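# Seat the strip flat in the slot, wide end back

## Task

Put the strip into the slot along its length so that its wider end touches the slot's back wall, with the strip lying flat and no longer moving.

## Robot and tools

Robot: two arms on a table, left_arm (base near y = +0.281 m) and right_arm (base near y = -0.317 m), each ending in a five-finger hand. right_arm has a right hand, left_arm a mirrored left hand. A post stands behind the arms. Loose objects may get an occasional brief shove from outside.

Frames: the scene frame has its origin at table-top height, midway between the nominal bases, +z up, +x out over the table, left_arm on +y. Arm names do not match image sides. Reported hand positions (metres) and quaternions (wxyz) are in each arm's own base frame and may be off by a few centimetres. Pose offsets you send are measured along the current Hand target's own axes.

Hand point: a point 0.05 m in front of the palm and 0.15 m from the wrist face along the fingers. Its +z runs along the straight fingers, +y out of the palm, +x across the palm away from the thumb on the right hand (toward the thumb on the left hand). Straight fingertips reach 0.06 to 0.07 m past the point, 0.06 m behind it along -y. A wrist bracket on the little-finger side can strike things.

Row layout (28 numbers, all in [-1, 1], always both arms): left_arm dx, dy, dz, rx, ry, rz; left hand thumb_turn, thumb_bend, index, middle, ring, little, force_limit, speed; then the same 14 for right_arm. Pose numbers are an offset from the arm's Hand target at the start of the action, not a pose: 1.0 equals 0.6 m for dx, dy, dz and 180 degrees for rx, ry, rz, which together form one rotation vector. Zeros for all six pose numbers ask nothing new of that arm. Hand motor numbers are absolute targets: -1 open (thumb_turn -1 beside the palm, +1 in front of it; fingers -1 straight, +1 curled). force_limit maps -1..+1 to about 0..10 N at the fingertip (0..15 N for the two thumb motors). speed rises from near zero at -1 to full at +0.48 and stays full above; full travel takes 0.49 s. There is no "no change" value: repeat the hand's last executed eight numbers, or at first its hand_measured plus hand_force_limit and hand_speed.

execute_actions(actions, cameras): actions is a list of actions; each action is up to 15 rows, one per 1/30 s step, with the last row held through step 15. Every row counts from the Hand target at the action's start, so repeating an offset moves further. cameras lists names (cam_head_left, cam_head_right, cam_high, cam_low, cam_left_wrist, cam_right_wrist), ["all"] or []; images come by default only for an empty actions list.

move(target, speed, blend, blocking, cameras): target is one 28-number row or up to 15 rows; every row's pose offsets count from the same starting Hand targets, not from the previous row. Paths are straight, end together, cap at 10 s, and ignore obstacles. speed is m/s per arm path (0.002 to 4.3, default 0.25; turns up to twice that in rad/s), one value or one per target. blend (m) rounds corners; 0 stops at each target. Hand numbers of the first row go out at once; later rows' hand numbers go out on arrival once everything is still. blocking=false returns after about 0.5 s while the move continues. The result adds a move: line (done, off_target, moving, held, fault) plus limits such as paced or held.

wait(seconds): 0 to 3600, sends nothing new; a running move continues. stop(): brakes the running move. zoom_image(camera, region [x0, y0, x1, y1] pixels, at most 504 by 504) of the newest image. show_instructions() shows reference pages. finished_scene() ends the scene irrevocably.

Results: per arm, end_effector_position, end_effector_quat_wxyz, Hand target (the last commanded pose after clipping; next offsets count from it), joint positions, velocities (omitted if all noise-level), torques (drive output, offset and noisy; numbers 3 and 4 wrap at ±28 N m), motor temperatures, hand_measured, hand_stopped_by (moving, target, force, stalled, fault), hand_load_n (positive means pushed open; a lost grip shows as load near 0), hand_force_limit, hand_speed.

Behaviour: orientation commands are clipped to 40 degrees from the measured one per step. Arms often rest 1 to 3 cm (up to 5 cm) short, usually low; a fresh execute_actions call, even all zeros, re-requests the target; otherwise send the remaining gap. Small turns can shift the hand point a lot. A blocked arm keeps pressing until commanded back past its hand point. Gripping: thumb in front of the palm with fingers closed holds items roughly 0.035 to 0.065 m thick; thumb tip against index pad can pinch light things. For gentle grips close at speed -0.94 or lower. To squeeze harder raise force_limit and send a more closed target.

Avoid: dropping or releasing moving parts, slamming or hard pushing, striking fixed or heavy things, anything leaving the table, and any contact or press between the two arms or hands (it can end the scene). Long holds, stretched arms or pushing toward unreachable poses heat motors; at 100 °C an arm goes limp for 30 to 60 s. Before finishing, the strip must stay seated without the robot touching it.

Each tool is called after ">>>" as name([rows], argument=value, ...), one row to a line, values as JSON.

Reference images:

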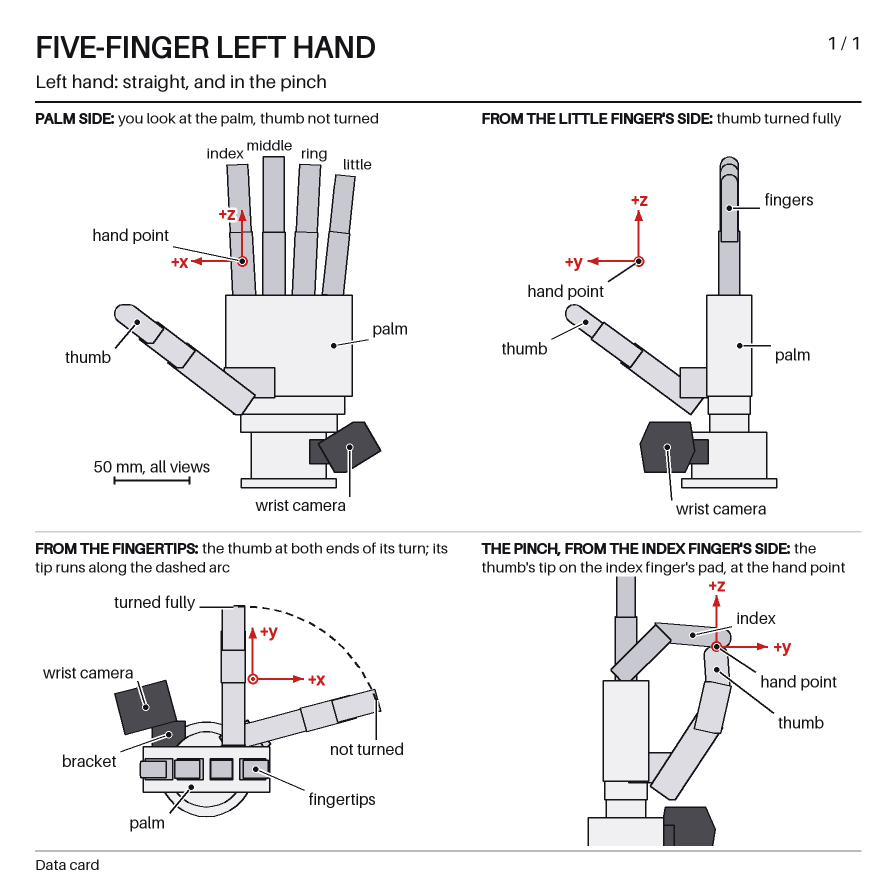

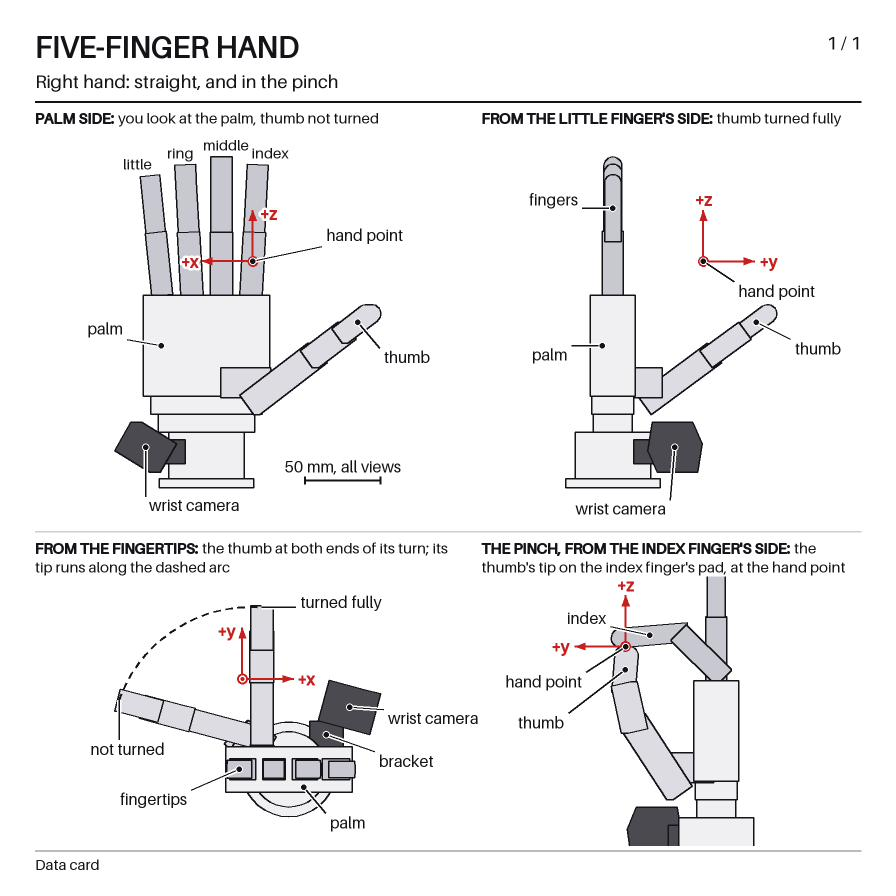

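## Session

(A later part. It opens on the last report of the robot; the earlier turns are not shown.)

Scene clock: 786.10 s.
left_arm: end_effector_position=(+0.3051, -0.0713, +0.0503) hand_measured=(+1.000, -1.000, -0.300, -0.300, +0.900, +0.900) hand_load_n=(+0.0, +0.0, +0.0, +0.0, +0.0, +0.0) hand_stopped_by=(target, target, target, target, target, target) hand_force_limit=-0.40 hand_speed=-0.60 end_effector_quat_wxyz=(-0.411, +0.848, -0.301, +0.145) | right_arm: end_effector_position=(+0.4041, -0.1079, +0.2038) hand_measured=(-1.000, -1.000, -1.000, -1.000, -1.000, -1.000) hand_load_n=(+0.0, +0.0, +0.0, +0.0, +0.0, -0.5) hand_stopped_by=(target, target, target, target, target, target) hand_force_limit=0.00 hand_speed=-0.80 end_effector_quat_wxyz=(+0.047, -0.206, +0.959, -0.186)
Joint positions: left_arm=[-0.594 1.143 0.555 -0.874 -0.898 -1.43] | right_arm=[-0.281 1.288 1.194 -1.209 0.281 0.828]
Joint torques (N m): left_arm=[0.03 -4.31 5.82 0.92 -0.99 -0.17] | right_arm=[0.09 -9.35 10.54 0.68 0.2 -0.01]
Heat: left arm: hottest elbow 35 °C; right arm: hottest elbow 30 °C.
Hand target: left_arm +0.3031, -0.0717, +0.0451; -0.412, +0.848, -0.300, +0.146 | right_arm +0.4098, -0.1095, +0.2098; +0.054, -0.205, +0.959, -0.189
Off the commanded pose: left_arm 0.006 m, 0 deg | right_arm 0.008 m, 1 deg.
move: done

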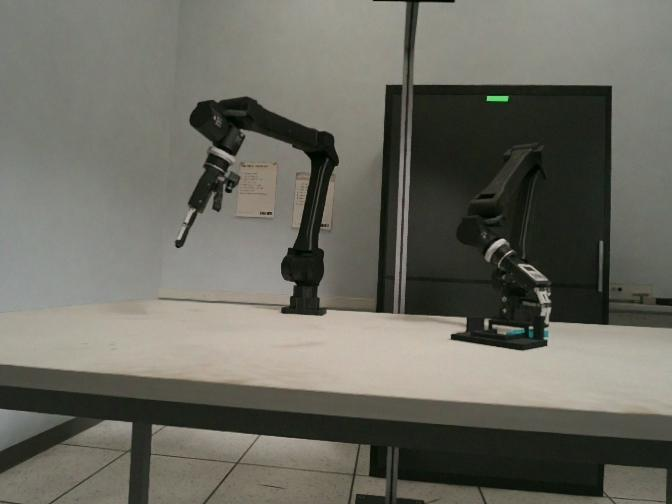

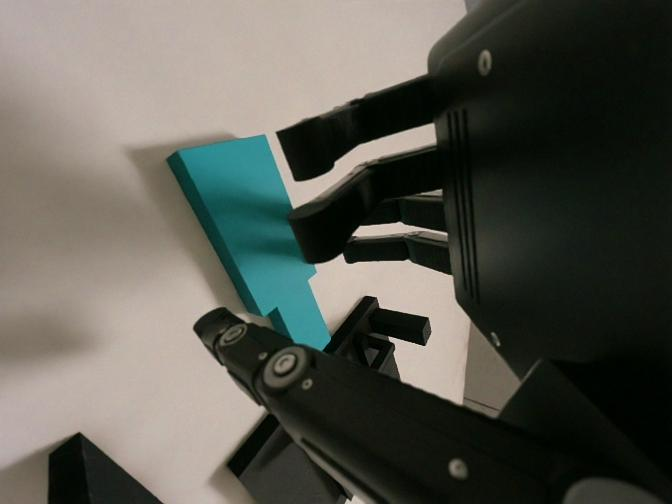

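>>> move(target=[-0.0017,0.0252,0.0112,0,0,0,1,-1,-0.3,-0.3,0.9,0.9,-0.4,-0.6,0,0,0,0,0,0,-1,-1,-1,-1,-1,-1,0,-0.8], speed=0.05, cameras=["cam_low", "cam_left_wrist"])

>>> zoom_image(camera="cam_left_wrist", region=[90, 90, 420, 420])

>>> zoom_image(camera="cam_low", region=[480, 260, 600, 360])

Scene clock: 814.97 s.
left_arm: end_effector_position=(+0.3023, -0.0738, +0.0345) hand_measured=(+1.000, -1.000, -0.300, -0.300, +0.900, +0.900) hand_load_n=(+0.0, +0.0, +0.0, +0.0, +0.0, +0.0) hand_stopped_by=(target, target, target, target, target, target) hand_force_limit=-0.40 hand_speed=-0.60 end_effector_quat_wxyz=(-0.411, +0.848, -0.301, +0.145) | right_arm: end_effector_position=(+0.4041, -0.1079, +0.2038) hand_measured=(-1.000, -1.000, -1.000, -1.000, -1.000, -1.000) hand_load_n=(-0.5, +0.0, +0.0, +0.0, +0.0, +0.0) hand_stopped_by=(target, target, target, target, target, target) hand_force_limit=0.00 hand_speed=-0.80 end_effector_quat_wxyz=(+0.047, -0.206, +0.959, -0.186)
Joint positions: left_arm=[-0.608 1.18 0.531 -0.832 -0.899 -1.452] | right_arm=[-0.281 1.288 1.194 -1.209 0.281 0.828]
Joint torques (N m): left_arm=[-0.09 -4.42 5.48 0.9 -1.01 -0.15] | right_arm=[0.09 -9.35 10.55 0.69 0.2 -0.01]
Heat: left arm: hottest elbow 32 °C; right arm: hottest elbow 30 °C.
Hand target: left_arm +0.2998, -0.0742, +0.0291; -0.412, +0.848, -0.300, +0.146 | right_arm +0.4098, -0.1095, +0.2098; +0.054, -0.205, +0.959, -0.189
Off the commanded pose: left_arm 0.006 m, 0 deg | right_arm 0.008 m, 1 deg.
move: done

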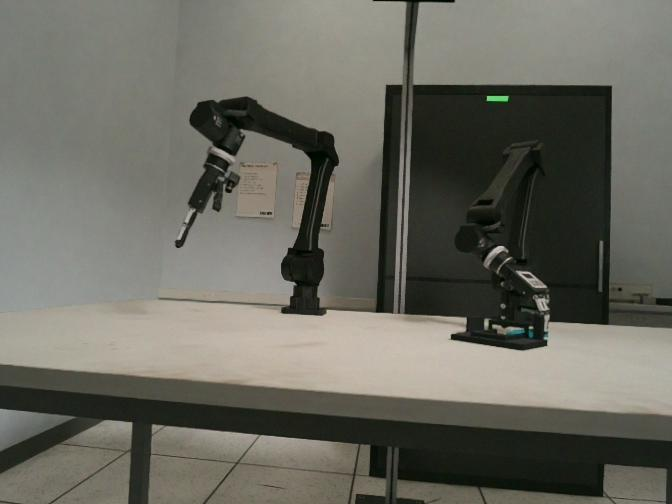

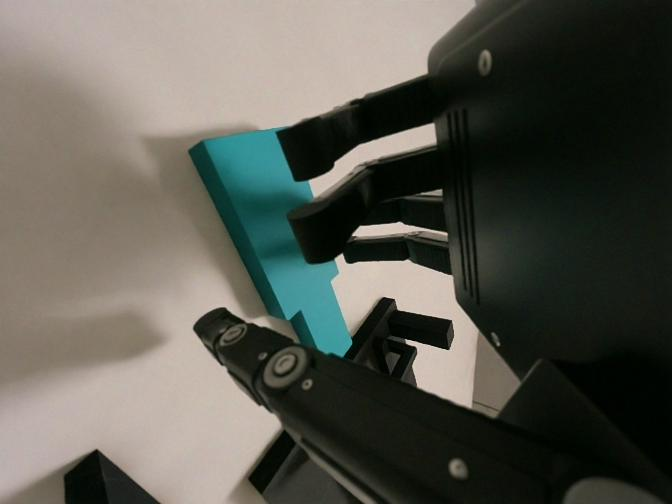

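Scaled by 1.527 from the camera's image (finer frame: 960x720).

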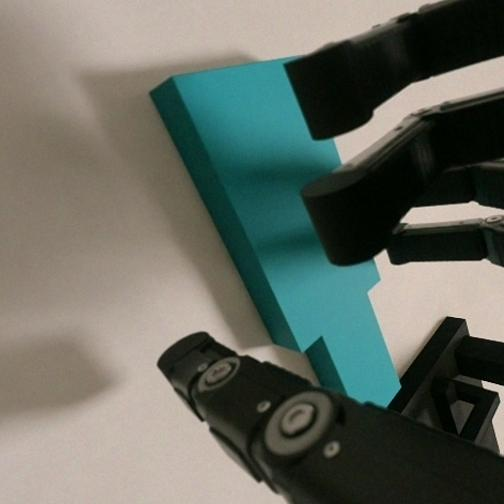

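Scaled by 4.200 from the camera's image (finer frame: 960x720).

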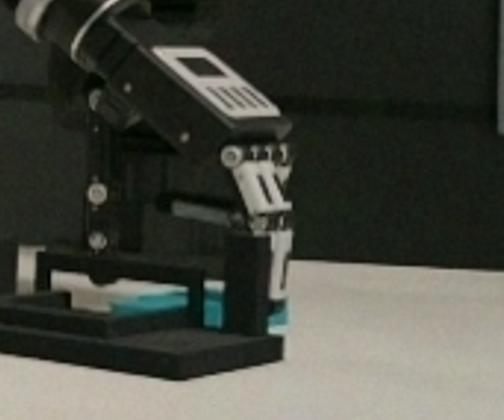

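>>> zoom_image(camera="cam_low", region=[520, 300, 570, 350])

Scaled by 10.080 from the camera's image (finer frame: 960x720).

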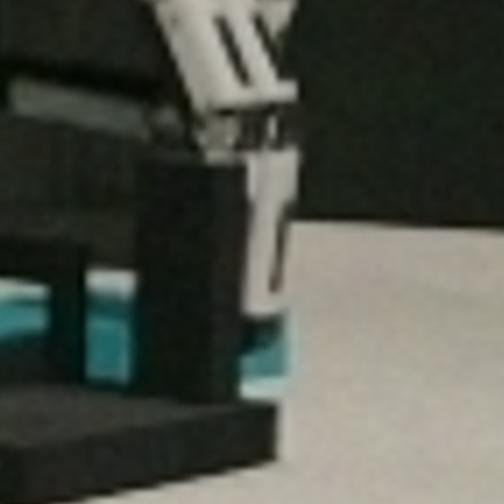

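>>> move(target=[0,0.0085,0.0067,0,0,0,1,-1,-0.3,-0.3,0.9,0.9,-0.4,-0.6,0,0,0,0,0,0,-1,-1,-1,-1,-1,-1,0,-0.8], speed=0.03, cameras=["cam_low", "cam_left_wrist"])

>>> zoom_image(camera="cam_low", region=[520, 300, 570, 350])

Scene clock: 836.47 s.
left_arm: end_effector_position=(+0.3029, -0.0741, +0.0285) hand_measured=(+1.000, -1.000, -0.300, -0.300, +0.900, +0.900) hand_load_n=(+0.0, +0.0, +0.0, +0.0, +0.0, +0.0) hand_stopped_by=(target, target, target, target, target, target) hand_force_limit=-0.40 hand_speed=-0.60 end_effector_quat_wxyz=(-0.411, +0.848, -0.300, +0.146) | right_arm: end_effector_position=(+0.4041, -0.1079, +0.2038) hand_measured=(-1.000, -1.000, -1.000, -1.000, -1.000, -1.000) hand_load_n=(+0.0, -0.5, +0.0, +0.0, +0.0, +0.0) hand_stopped_by=(target, target, target, target, target, target) hand_force_limit=0.00 hand_speed=-0.80 end_effector_quat_wxyz=(+0.047, -0.206, +0.959, -0.186)
Joint positions: left_arm=[-0.608 1.195 0.523 -0.805 -0.899 -1.453] | right_arm=[-0.281 1.288 1.194 -1.209 0.281 0.828]
Joint torques (N m): left_arm=[-0.09 -4.42 5.33 1.03 -1 -0.18] | right_arm=[0.09 -9.41 10.54 0.69 0.2 -0.01]
Heat: left arm: hottest elbow 30 °C; right arm: hottest elbow 30 °C.
Hand target: left_arm +0.2997, -0.0742, +0.0226; -0.412, +0.848, -0.300, +0.146 | right_arm +0.4098, -0.1095, +0.2098; +0.054, -0.205, +0.959, -0.189
Off the commanded pose: left_arm 0.007 m, 0 deg | right_arm 0.008 m, 1 deg.
move: done

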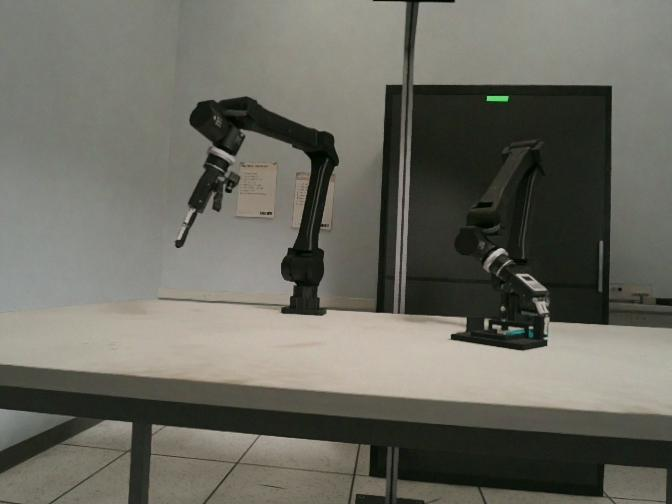

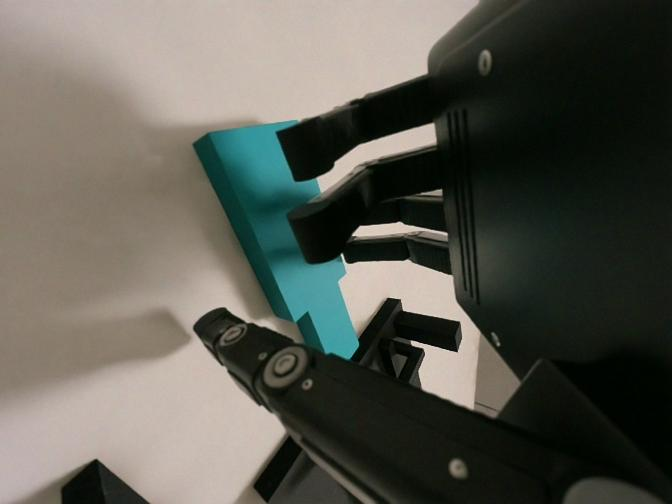

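Scaled by 10.080 from the camera's image (finer frame: 960x720).

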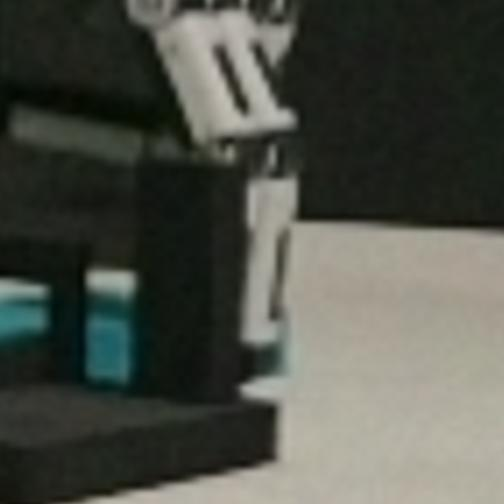

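>>> move([
  [0,0,0,0,0,0,1,-1,-0.12,-0.12,0.9,0.9,-0.4,-0.85,0,0,0,0,0,0,-1,-1,-1,-1,-1,-1,0,-0.8],
  [0,0,0,0,0,0,1,-0.2,-0.12,-0.12,0.9,0.9,-0.2,-0.88,0,0,0,0,0,0,-1,-1,-1,-1,-1,-1,0,-0.8],
], cameras=["cam_left_wrist", "cam_low"])

>>> zoom_image(camera="cam_left_wrist", region=[90, 90, 420, 420])

Scene clock: 847.97 s.
left_arm: end_effector_position=(+0.3030, -0.0740, +0.0287) hand_measured=(+1.000, -0.572, -0.120, -0.120, +0.900, +0.900) hand_load_n=(+0.5, +5.5, +0.0, +5.5, +0.0, +0.0) hand_stopped_by=(target, force, target, target, target, target) hand_force_limit=-0.20 hand_speed=-0.88 end_effector_quat_wxyz=(-0.412, +0.848, -0.300, +0.146) | right_arm: end_effector_position=(+0.4041, -0.1079, +0.2038) hand_measured=(-1.000, -1.000, -1.000, -1.000, -1.000, -1.000) hand_load_n=(+0.0, +0.0, +0.0, -0.5, +0.0, +0.0) hand_stopped_by=(target, target, target, target, target, target) hand_force_limit=0.00 hand_speed=-0.80 end_effector_quat_wxyz=(+0.047, -0.206, +0.959, -0.186)
Joint positions: left_arm=[-0.608 1.195 0.523 -0.805 -0.901 -1.453] | right_arm=[-0.281 1.288 1.194 -1.209 0.281 0.828]
Joint torques (N m): left_arm=[-0.03 -4.42 5.33 0.9 -0.94 -0.18] | right_arm=[0.21 -9.35 10.52 0.7 0.2 -0.01]
Heat: left arm: hottest elbow 30 °C; right arm: hottest elbow 30 °C.
Hand target: left_arm +0.2997, -0.0741, +0.0226; -0.412, +0.848, -0.300, +0.146 | right_arm +0.4098, -0.1095, +0.2098; +0.054, -0.205, +0.959, -0.189
Off the commanded pose: left_arm 0.007 m, 0 deg | right_arm 0.008 m, 1 deg.
move: done
Images, in order (width x height): cam_low 672x504, cam_left_wrist 672x504.

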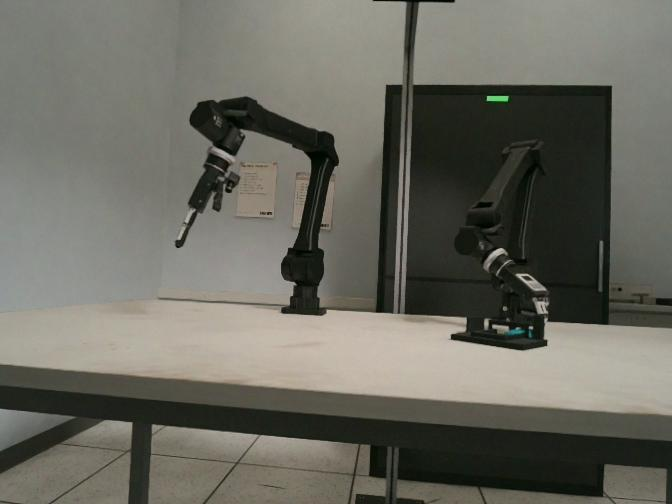

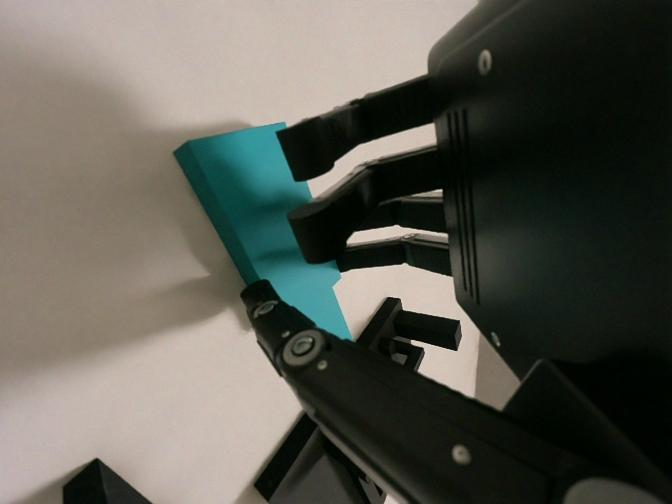

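Scaled by 1.527 from the camera's image (finer frame: 960x720).

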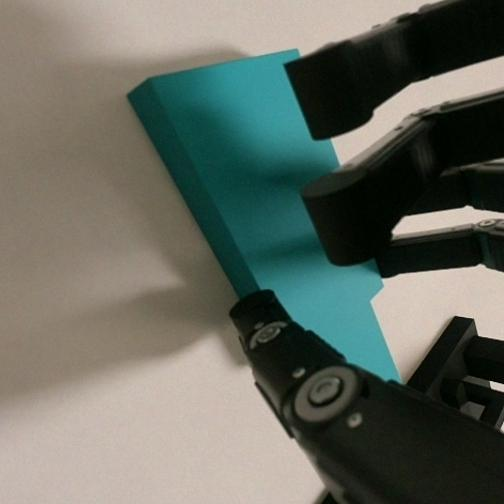

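>>> move([
  [0,0,0,0,0,0,1,-0.2,0.1,-0.12,0.9,0.9,-0.2,-0.93,0,0,0,0,0,0,-1,-1,-1,-1,-1,-1,0,-0.8],
])

Scene clock: 854.90 s.
left_arm: end_effector_position=(+0.3031, -0.0739, +0.0288) hand_measured=(+1.000, -0.572, -0.096, -0.120, +0.900, +0.900) hand_load_n=(+0.0, +8.0, +5.0, +3.5, +0.0, +0.0) hand_stopped_by=(target, force, force, target, target, target) hand_force_limit=-0.20 hand_speed=-0.93 end_effector_quat_wxyz=(-0.412, +0.848, -0.300, +0.146) | right_arm: end_effector_position=(+0.4041, -0.1079, +0.2038) hand_measured=(-1.000, -1.000, -1.000, -1.000, -1.000, -1.000) hand_load_n=(+0.0, +0.0, +0.0, +0.0, +0.0, +0.0) hand_stopped_by=(target, target, target, target, target, target) hand_force_limit=0.00 hand_speed=-0.80 end_effector_quat_wxyz=(+0.047, -0.206, +0.959, -0.186)
Joint positions: left_arm=[-0.608 1.195 0.523 -0.805 -0.901 -1.454] | right_arm=[-0.281 1.288 1.194 -1.209 0.281 0.828]
Joint torques (N m): left_arm=[-0.03 -4.42 5.33 0.9 -0.92 -0.19] | right_arm=[0.09 -9.41 10.51 0.66 0.2 -0.01]
Heat: left arm: hottest elbow 30 °C; right arm: hottest elbow 30 °C.
Hand target: left_arm +0.2998, -0.0741, +0.0226; -0.412, +0.848, -0.300, +0.146 | right_arm +0.4098, -0.1095, +0.2098; +0.054, -0.205, +0.959, -0.189
Off the commanded pose: left_arm 0.007 m, 0 deg | right_arm 0.008 m, 1 deg.
move: done

>>> move(target=[0.0,-0.0788,-0.0616,0,0,0,1,-0.2,0.1,-0.12,0.9,0.9,-0.2,-0.93,0,0,0,0,0,0,-1,-1,-1,-1,-1,-1,0,-0.8], speed=0.05, cameras=["cam_low", "cam_left_wrist"])

>>> zoom_image(camera="cam_low", region=[440, 220, 600, 360])

Scene clock: 873.80 s.
left_arm: end_effector_position=(+0.2845, -0.0610, +0.0635) hand_measured=(+1.000, -0.572, -0.096, -0.120, +0.900, +0.900) hand_load_n=(+0.0, +0.0, +0.0, +0.0, +0.0, +0.0) hand_stopped_by=(target, force, force, target, target, target) hand_force_limit=-0.20 hand_speed=-0.93 end_effector_quat_wxyz=(-0.418, +0.845, -0.310, +0.123) | right_arm: end_effector_position=(+0.4041, -0.1079, +0.2038) hand_measured=(-1.000, -1.000, -1.000, -1.000, -1.000, -1.000) hand_load_n=(+0.0, +0.0, +0.0, +0.0, +0.0, +0.0) hand_stopped_by=(target, target, target, target, target, target) hand_force_limit=0.00 hand_speed=-0.80 end_effector_quat_wxyz=(+0.047, -0.206, +0.959, -0.186)
Joint positions: left_arm=[-0.608 1.082 0.56 -1.011 -0.901 -1.456] | right_arm=[-0.281 1.288 1.194 -1.209 0.281 0.828]
Joint torques (N m): left_arm=[0.03 -4.72 10.02 -0.18 -0.91 -0.12] | right_arm=[0.21 -9.35 10.56 0.66 0.2 -0.02]
Heat: left arm: hottest elbow 30 °C; right arm: hottest elbow 30 °C.
Hand target: left_arm +0.2999, -0.0741, +0.0827; -0.412, +0.848, -0.300, +0.146 | right_arm +0.4098, -0.1095, +0.2098; +0.054, -0.205, +0.959, -0.189
Off the commanded pose: left_arm 0.028 m, 3 deg | right_arm 0.008 m, 1 deg.
move: off_target (left_arm)

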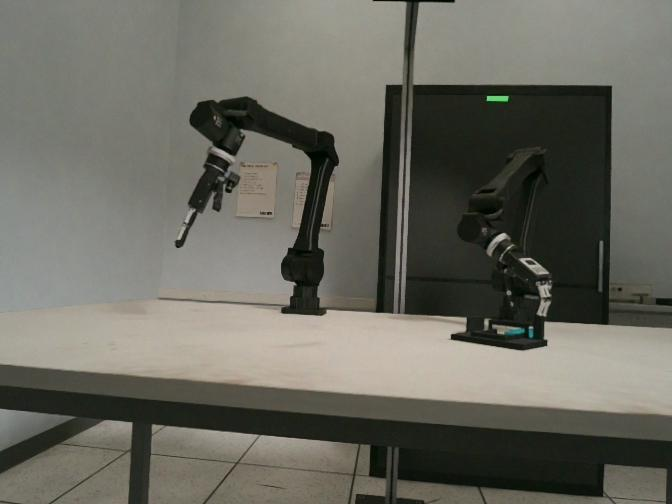

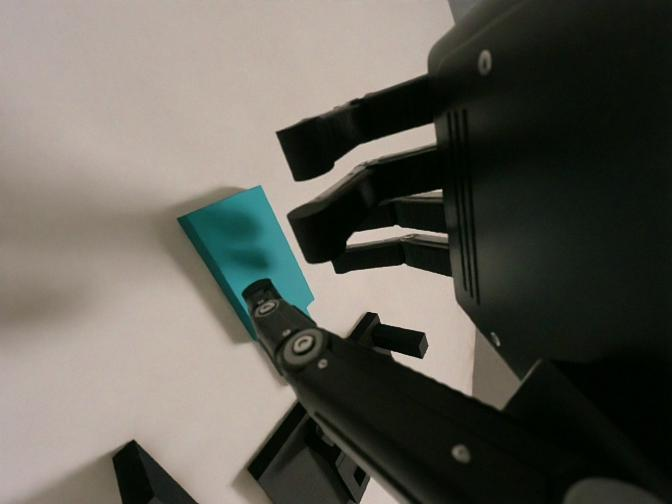

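Scaled by 3.150 from the camera's image (finer frame: 960x720).

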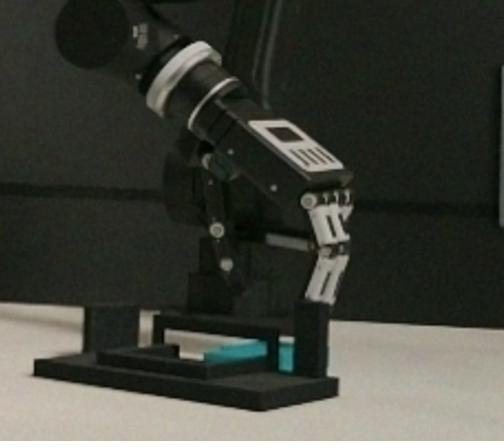

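>>> move([
  [0,0,0,0,0,0,1,-1,-0.3,-0.3,0.9,0.9,-0.2,-0.6,0,0,0,0,0,0,-1,-1,-1,-1,-1,-1,0,-0.8],
  [0,0.085,0.0664,0,0,0,1,-1,-0.3,-0.3,0.9,0.9,-0.2,-0.6,0,0,0,0,0,0,-1,-1,-1,-1,-1,-1,0,-0.8],
], speed=0.05, cameras=["cam_low", "cam_left_wrist"])

>>> zoom_image(camera="cam_low", region=[520, 300, 570, 350])

>>> zoom_image(camera="cam_left_wrist", region=[90, 90, 420, 420])

Scene clock: 935.30 s.
left_arm: end_effector_position=(+0.3038, -0.0743, +0.0257) hand_measured=(+1.000, -1.000, -0.300, -0.300, +0.900, +0.900) hand_load_n=(+0.0, +0.0, +0.0, +0.0, +0.0, +0.0) hand_stopped_by=(target, target, target, target, target, target) hand_force_limit=-0.20 hand_speed=-0.60 end_effector_quat_wxyz=(-0.413, +0.847, -0.299, +0.148) | right_arm: end_effector_position=(+0.4041, -0.1079, +0.2038) hand_measured=(-1.000, -1.000, -1.000, -1.000, -1.000, -1.000) hand_load_n=(+0.0, +0.0, +0.0, +0.0, +0.0, +0.0) hand_stopped_by=(target, target, target, target, target, target) hand_force_limit=0.00 hand_speed=-0.80 end_effector_quat_wxyz=(+0.047, -0.206, +0.959, -0.186)
Joint positions: left_arm=[-0.61 1.205 0.518 -0.79 -0.905 -1.456] | right_arm=[-0.281 1.288 1.194 -1.209 0.281 0.828]
Joint torques (N m): left_arm=[0.03 -4.25 5.14 0.99 -0.78 -0.15] | right_arm=[0.09 -9.35 10.51 0.7 0.2 -0.02]
Heat: left arm: hottest elbow 32 °C; right arm: hottest elbow 30 °C.
Hand target: left_arm +0.2998, -0.0743, +0.0180; -0.412, +0.848, -0.300, +0.146 | right_arm +0.4098, -0.1095, +0.2098; +0.054, -0.205, +0.959, -0.189
Off the commanded pose: left_arm 0.009 m, 0 deg | right_arm 0.008 m, 1 deg.
move: done

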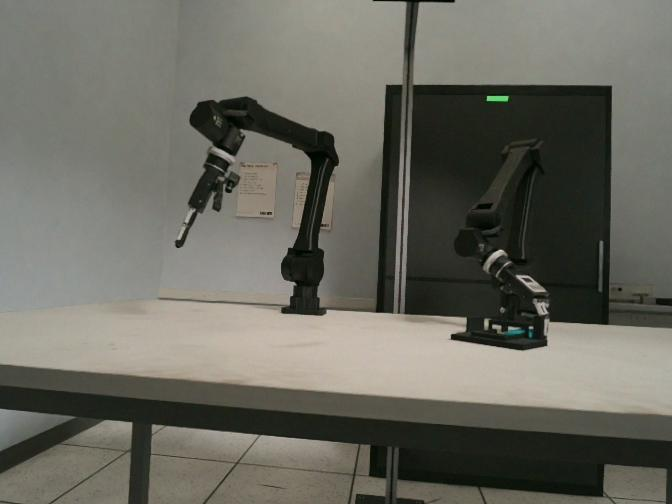

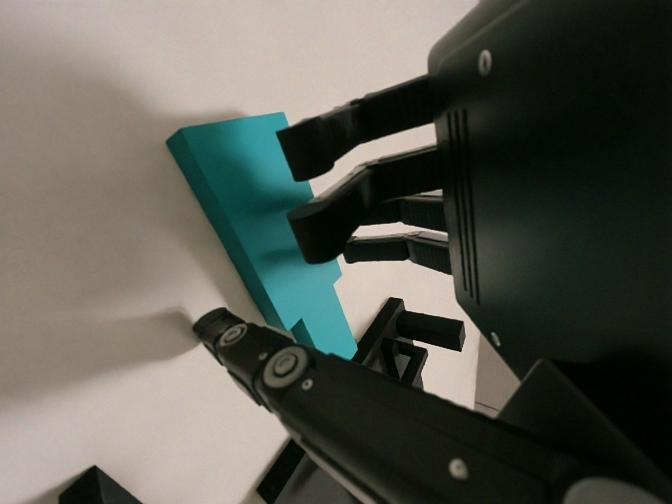

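Scaled by 10.080 from the camera's image (finer frame: 960x720).

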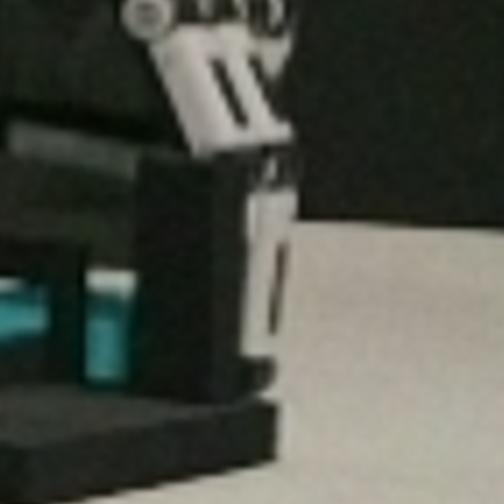

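Scaled by 1.527 from the camera's image (finer frame: 960x720).

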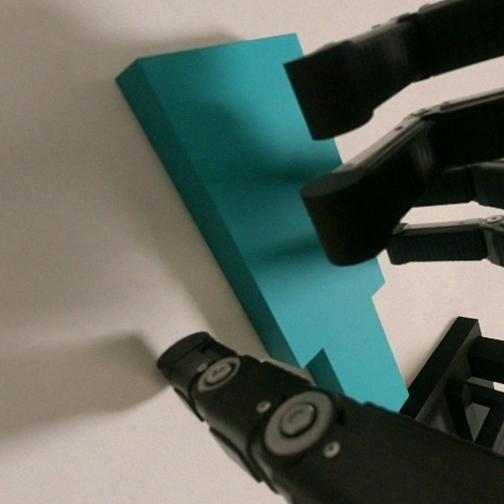

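>>> move([
  [0,0,0,0,0,0,1,-1,-0.12,-0.12,0.9,0.9,-0.2,-0.85,0,0,0,0,0,0,-1,-1,-1,-1,-1,-1,0,-0.8],
  [0,0,0,0,0,0,1,-0.2,-0.12,-0.12,0.9,0.9,0.0,-0.88,0,0,0,0,0,0,-1,-1,-1,-1,-1,-1,0,-0.8],
  [0,0,0,0,0,0,1,-0.2,0.15,0.15,0.9,0.9,0.2,-0.92,0,0,0,0,0,0,-1,-1,-1,-1,-1,-1,0,-0.8],
], cameras=["cam_left_wrist", "cam_low"])

>>> zoom_image(camera="cam_left_wrist", region=[90, 90, 420, 420])

Scene clock: 948.93 s.
left_arm: end_effector_position=(+0.3042, -0.0745, +0.0253) hand_measured=(+1.000, -0.586, -0.092, -0.116, +0.900, +0.900) hand_load_n=(+0.0, +12.5, +6.5, +5.0, +0.5, +0.0) hand_stopped_by=(target, force, force, force, target, target) hand_force_limit=0.20 hand_speed=-0.92 end_effector_quat_wxyz=(-0.413, +0.847, -0.299, +0.148) | right_arm: end_effector_position=(+0.4041, -0.1079, +0.2038) hand_measured=(-1.000, -1.000, -1.000, -1.000, -1.000, -1.000) hand_load_n=(+0.0, +0.0, +0.0, +0.0, +0.0, +0.0) hand_stopped_by=(target, target, target, target, target, target) hand_force_limit=0.00 hand_speed=-0.80 end_effector_quat_wxyz=(+0.047, -0.206, +0.959, -0.186)
Joint positions: left_arm=[-0.61 1.207 0.518 -0.787 -0.905 -1.456] | right_arm=[-0.281 1.288 1.194 -1.209 0.281 0.828]
Joint velocities: left_arm=[within noise] | right_arm=[0.005 0.015 -0.007 -0.046 0.037 0.007]
Joint torques (N m): left_arm=[0.09 -4.42 5.12 0.9 -0.78 -0.15] | right_arm=[0.21 -9.35 10.54 0.69 0.2 -0.02]
Heat: left arm: hottest elbow 32 °C; right arm: hottest elbow 30 °C.
Hand target: left_arm +0.2997, -0.0743, +0.0179; -0.412, +0.848, -0.300, +0.146 | right_arm +0.4098, -0.1095, +0.2098; +0.054, -0.205, +0.959, -0.189
Off the commanded pose: left_arm 0.009 m, 0 deg | right_arm 0.008 m, 1 deg.
move: done
Images, in order (width x height): cam_low 672x504, cam_left_wrist 672x504.

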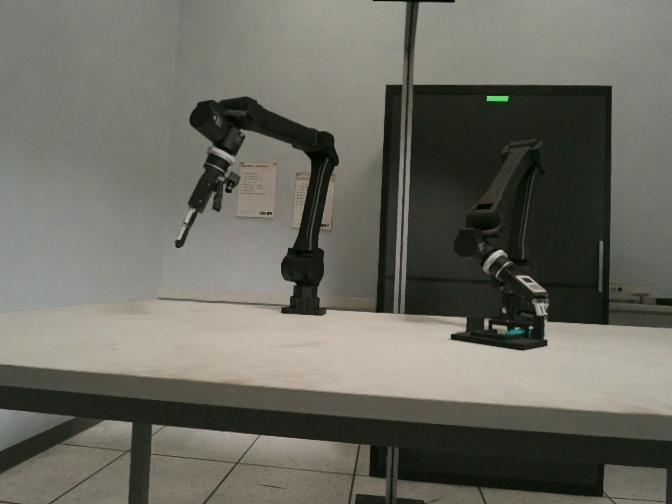

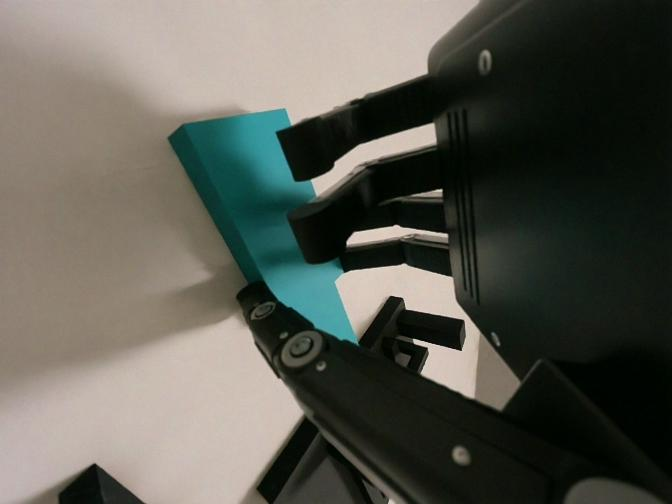

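Scaled by 1.527 from the camera's image (finer frame: 960x720).

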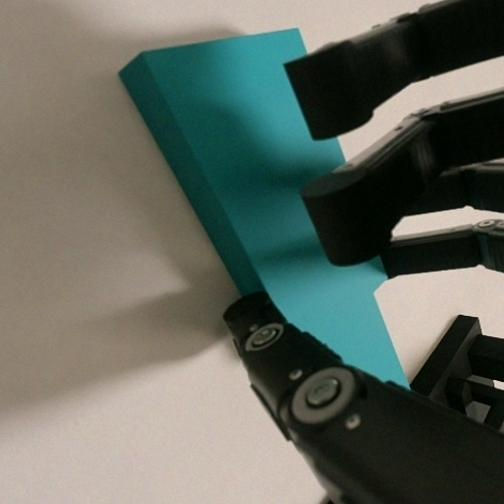

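>>> move(target=[0.0213,-0.0723,-0.0563,0,0,0,1,-0.2,0.15,0.15,0.9,0.9,0.2,-0.92,0,0,0,0,0,0,-1,-1,-1,-1,-1,-1,0,-0.8], speed=0.05, cameras=["cam_low", "cam_left_wrist"])

>>> zoom_image(camera="cam_low", region=[440, 220, 600, 360])

Scene clock: 958.13 s.
left_arm: end_effector_position=(+0.2901, -0.0657, +0.0498) hand_measured=(+1.000, -0.586, -0.092, -0.116, +0.900, +0.900) hand_load_n=(+0.0, +12.0, +6.5, +5.0, +0.5, +0.0) hand_stopped_by=(target, force, force, force, target, target) hand_force_limit=0.20 hand_speed=-0.92 end_effector_quat_wxyz=(-0.419, +0.844, -0.314, +0.117) | right_arm: end_effector_position=(+0.4041, -0.1079, +0.2038) hand_measured=(-1.000, -1.000, -1.000, -1.000, -1.000, -1.000) hand_load_n=(+0.0, +0.0, +0.0, -0.5, +0.0, +0.0) hand_stopped_by=(target, target, target, target, target, target) hand_force_limit=0.00 hand_speed=-0.80 end_effector_quat_wxyz=(+0.047, -0.206, +0.959, -0.186)
Joint positions: left_arm=[-0.61 1.145 0.563 -0.967 -0.9 -1.458] | right_arm=[-0.281 1.288 1.194 -1.209 0.281 0.828]
Joint torques (N m): left_arm=[-0.03 -5.66 10.28 0.02 -0.95 -0.16] | right_arm=[0.26 -9.35 10.55 0.68 0.2 -0.02]
Heat: left arm: hottest elbow 32 °C; right arm: hottest elbow 30 °C.
Hand target: left_arm +0.3098, -0.0821, +0.0729; -0.412, +0.848, -0.300, +0.146 | right_arm +0.4098, -0.1095, +0.2098; +0.054, -0.205, +0.959, -0.189
Off the commanded pose: left_arm 0.034 m, 4 deg | right_arm 0.008 m, 1 deg.
move: off_target (left_arm)

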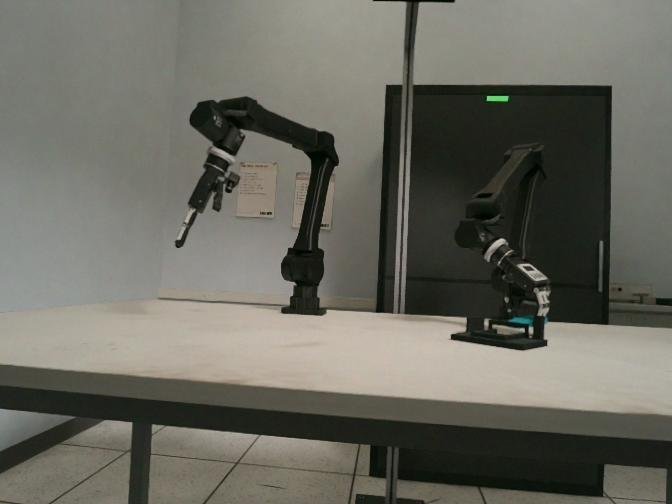

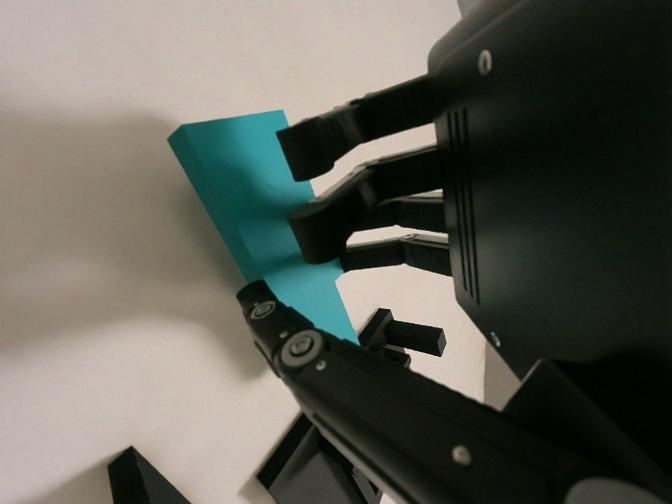

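Scaled by 3.150 from the camera's image (finer frame: 960x720).

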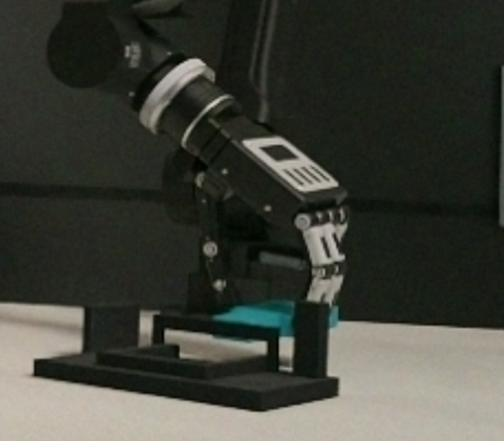

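>>> move([
  [-0.0235,-0.0803,-0.0598,0,0,0,1,-0.2,0.15,0.15,0.9,0.9,0.2,-0.92,0,0,0,0,0,0,-1,-1,-1,-1,-1,-1,0,-0.8],
  [-0.0323,-0.25,0.1575,0,-0.197,-0.154,1,-0.2,0.15,0.15,0.9,0.9,0.2,-0.92,0,0,0,0,0,0,-1,-1,-1,-1,-1,-1,0,-0.8],
], speed=0.1, blend=0.02, cameras=["all"])

Scene clock: 1048.83 s.
left_arm: end_effector_position=(+0.3793, +0.0594, +0.1156) hand_measured=(+1.000, -0.586, -0.092, -0.116, +0.900, +0.900) hand_load_n=(+0.0, +12.0, +7.0, +4.5, +0.0, +0.0) hand_stopped_by=(target, force, force, force, target, target) hand_force_limit=0.20 hand_speed=-0.92 end_effector_quat_wxyz=(-0.439, +0.897, +0.028, -0.042) | right_arm: end_effector_position=(+0.4041, -0.1079, +0.2038) hand_measured=(-1.000, -1.000, -1.000, -1.000, -1.000, -1.000) hand_load_n=(+0.0, +0.0, +0.0, +0.0, +0.0, +0.0) hand_stopped_by=(target, target, target, target, target, target) hand_force_limit=0.00 hand_speed=-0.80 end_effector_quat_wxyz=(+0.047, -0.206, +0.959, -0.186)
Joint positions: left_arm=[-0.158 1.469 1.033 -1.484 -0.863 -1.954] | right_arm=[-0.281 1.288 1.194 -1.209 0.281 0.828]
Joint torques (N m): left_arm=[1.26 -8.82 10.48 -0.77 -0.84 -0.21] | right_arm=[0.09 -9.35 10.55 0.66 0.2 -0.01]
Motor temperatures (°C): left_arm=[25 23 38 23 24 21] | right_arm=[25 24 30 22 23 19]
Heat: left arm: hottest elbow 38 °C; right arm: hottest elbow 30 °C.
Hand target: left_arm +0.3996, +0.0599, +0.1326; -0.437, +0.898, +0.047, -0.024 | right_arm +0.4098, -0.1095, +0.2098; +0.054, -0.205, +0.959, -0.189
Off the commanded pose: left_arm 0.027 m, 3 deg | right_arm 0.008 m, 1 deg.
move: off_target (left_arm)

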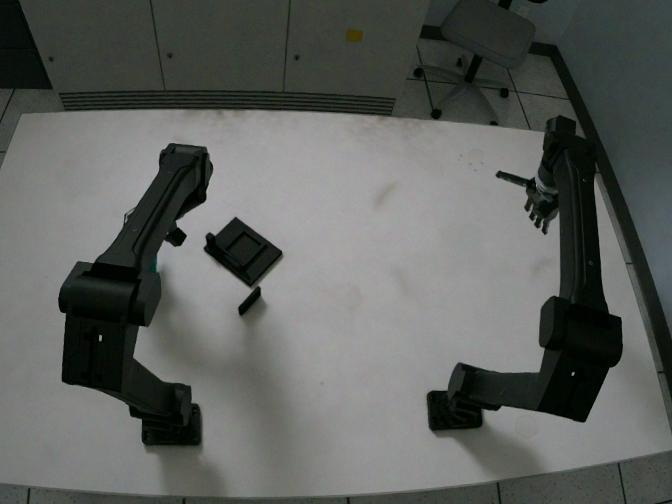

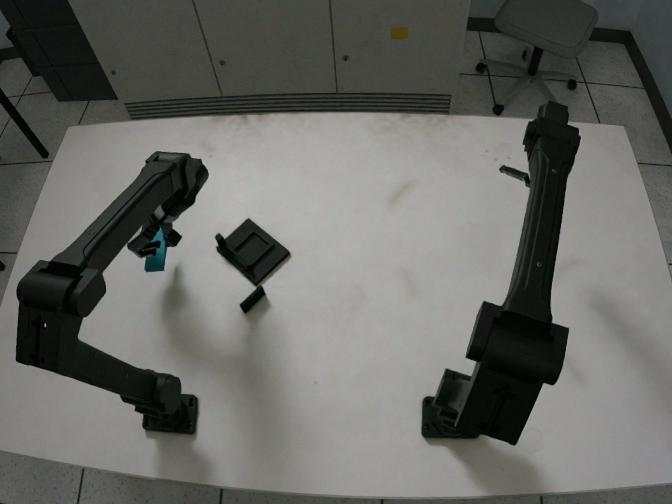

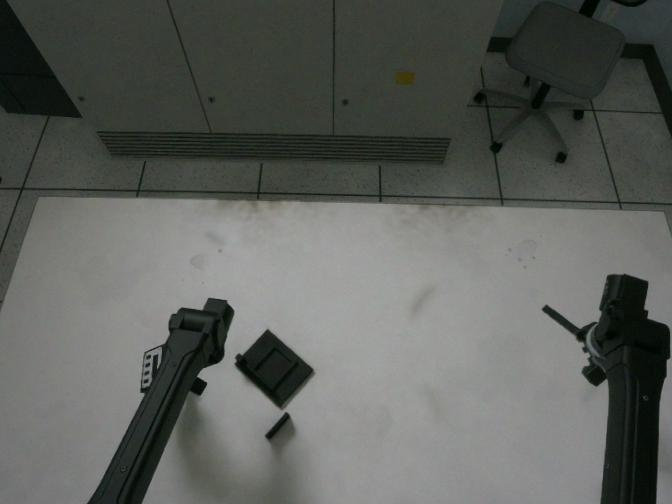

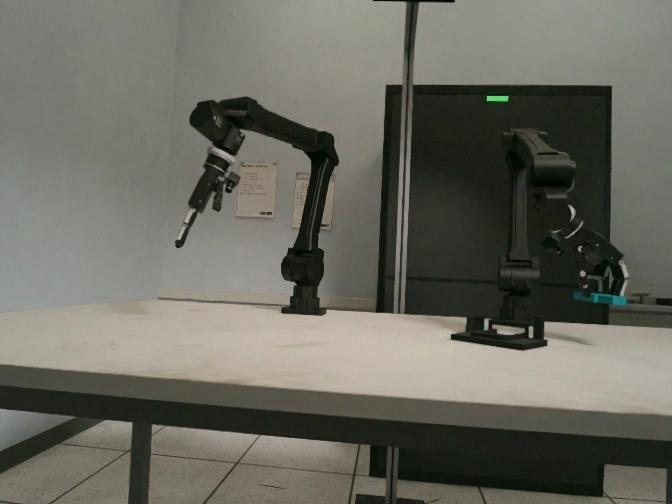

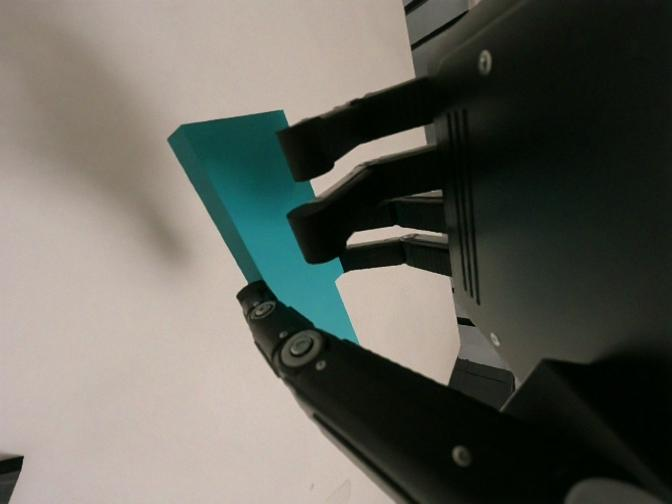

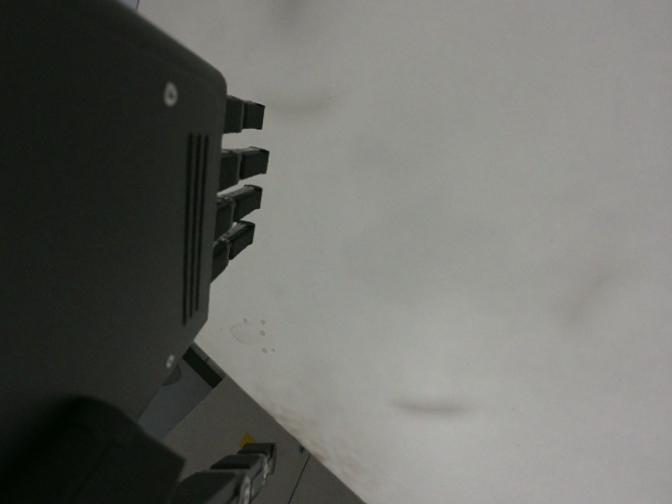

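>>> zoom_image(camera="cam_high", region=[220, 320, 330, 450])

>>> zoom_image(camera="cam_head_right", region=[200, 210, 300, 320])

>>> zoom_image(camera="cam_low", region=[440, 300, 560, 360])

Scaled by 3.877 from the camera's image (finer frame: 960x720).

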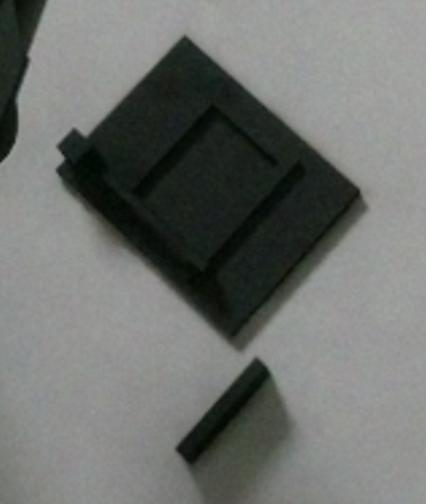

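Scaled by 4.582 from the camera's image (finer frame: 960x720).

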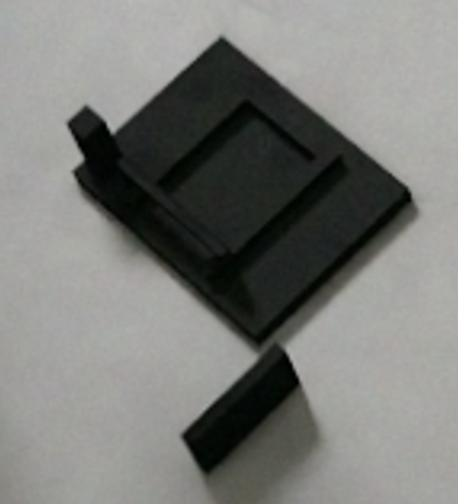

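Scaled by 4.200 from the camera's image (finer frame: 960x720).

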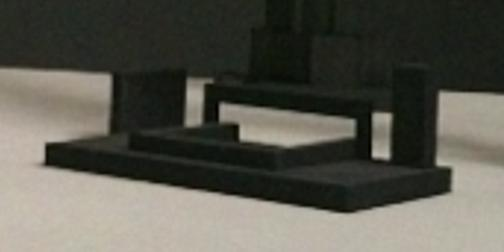

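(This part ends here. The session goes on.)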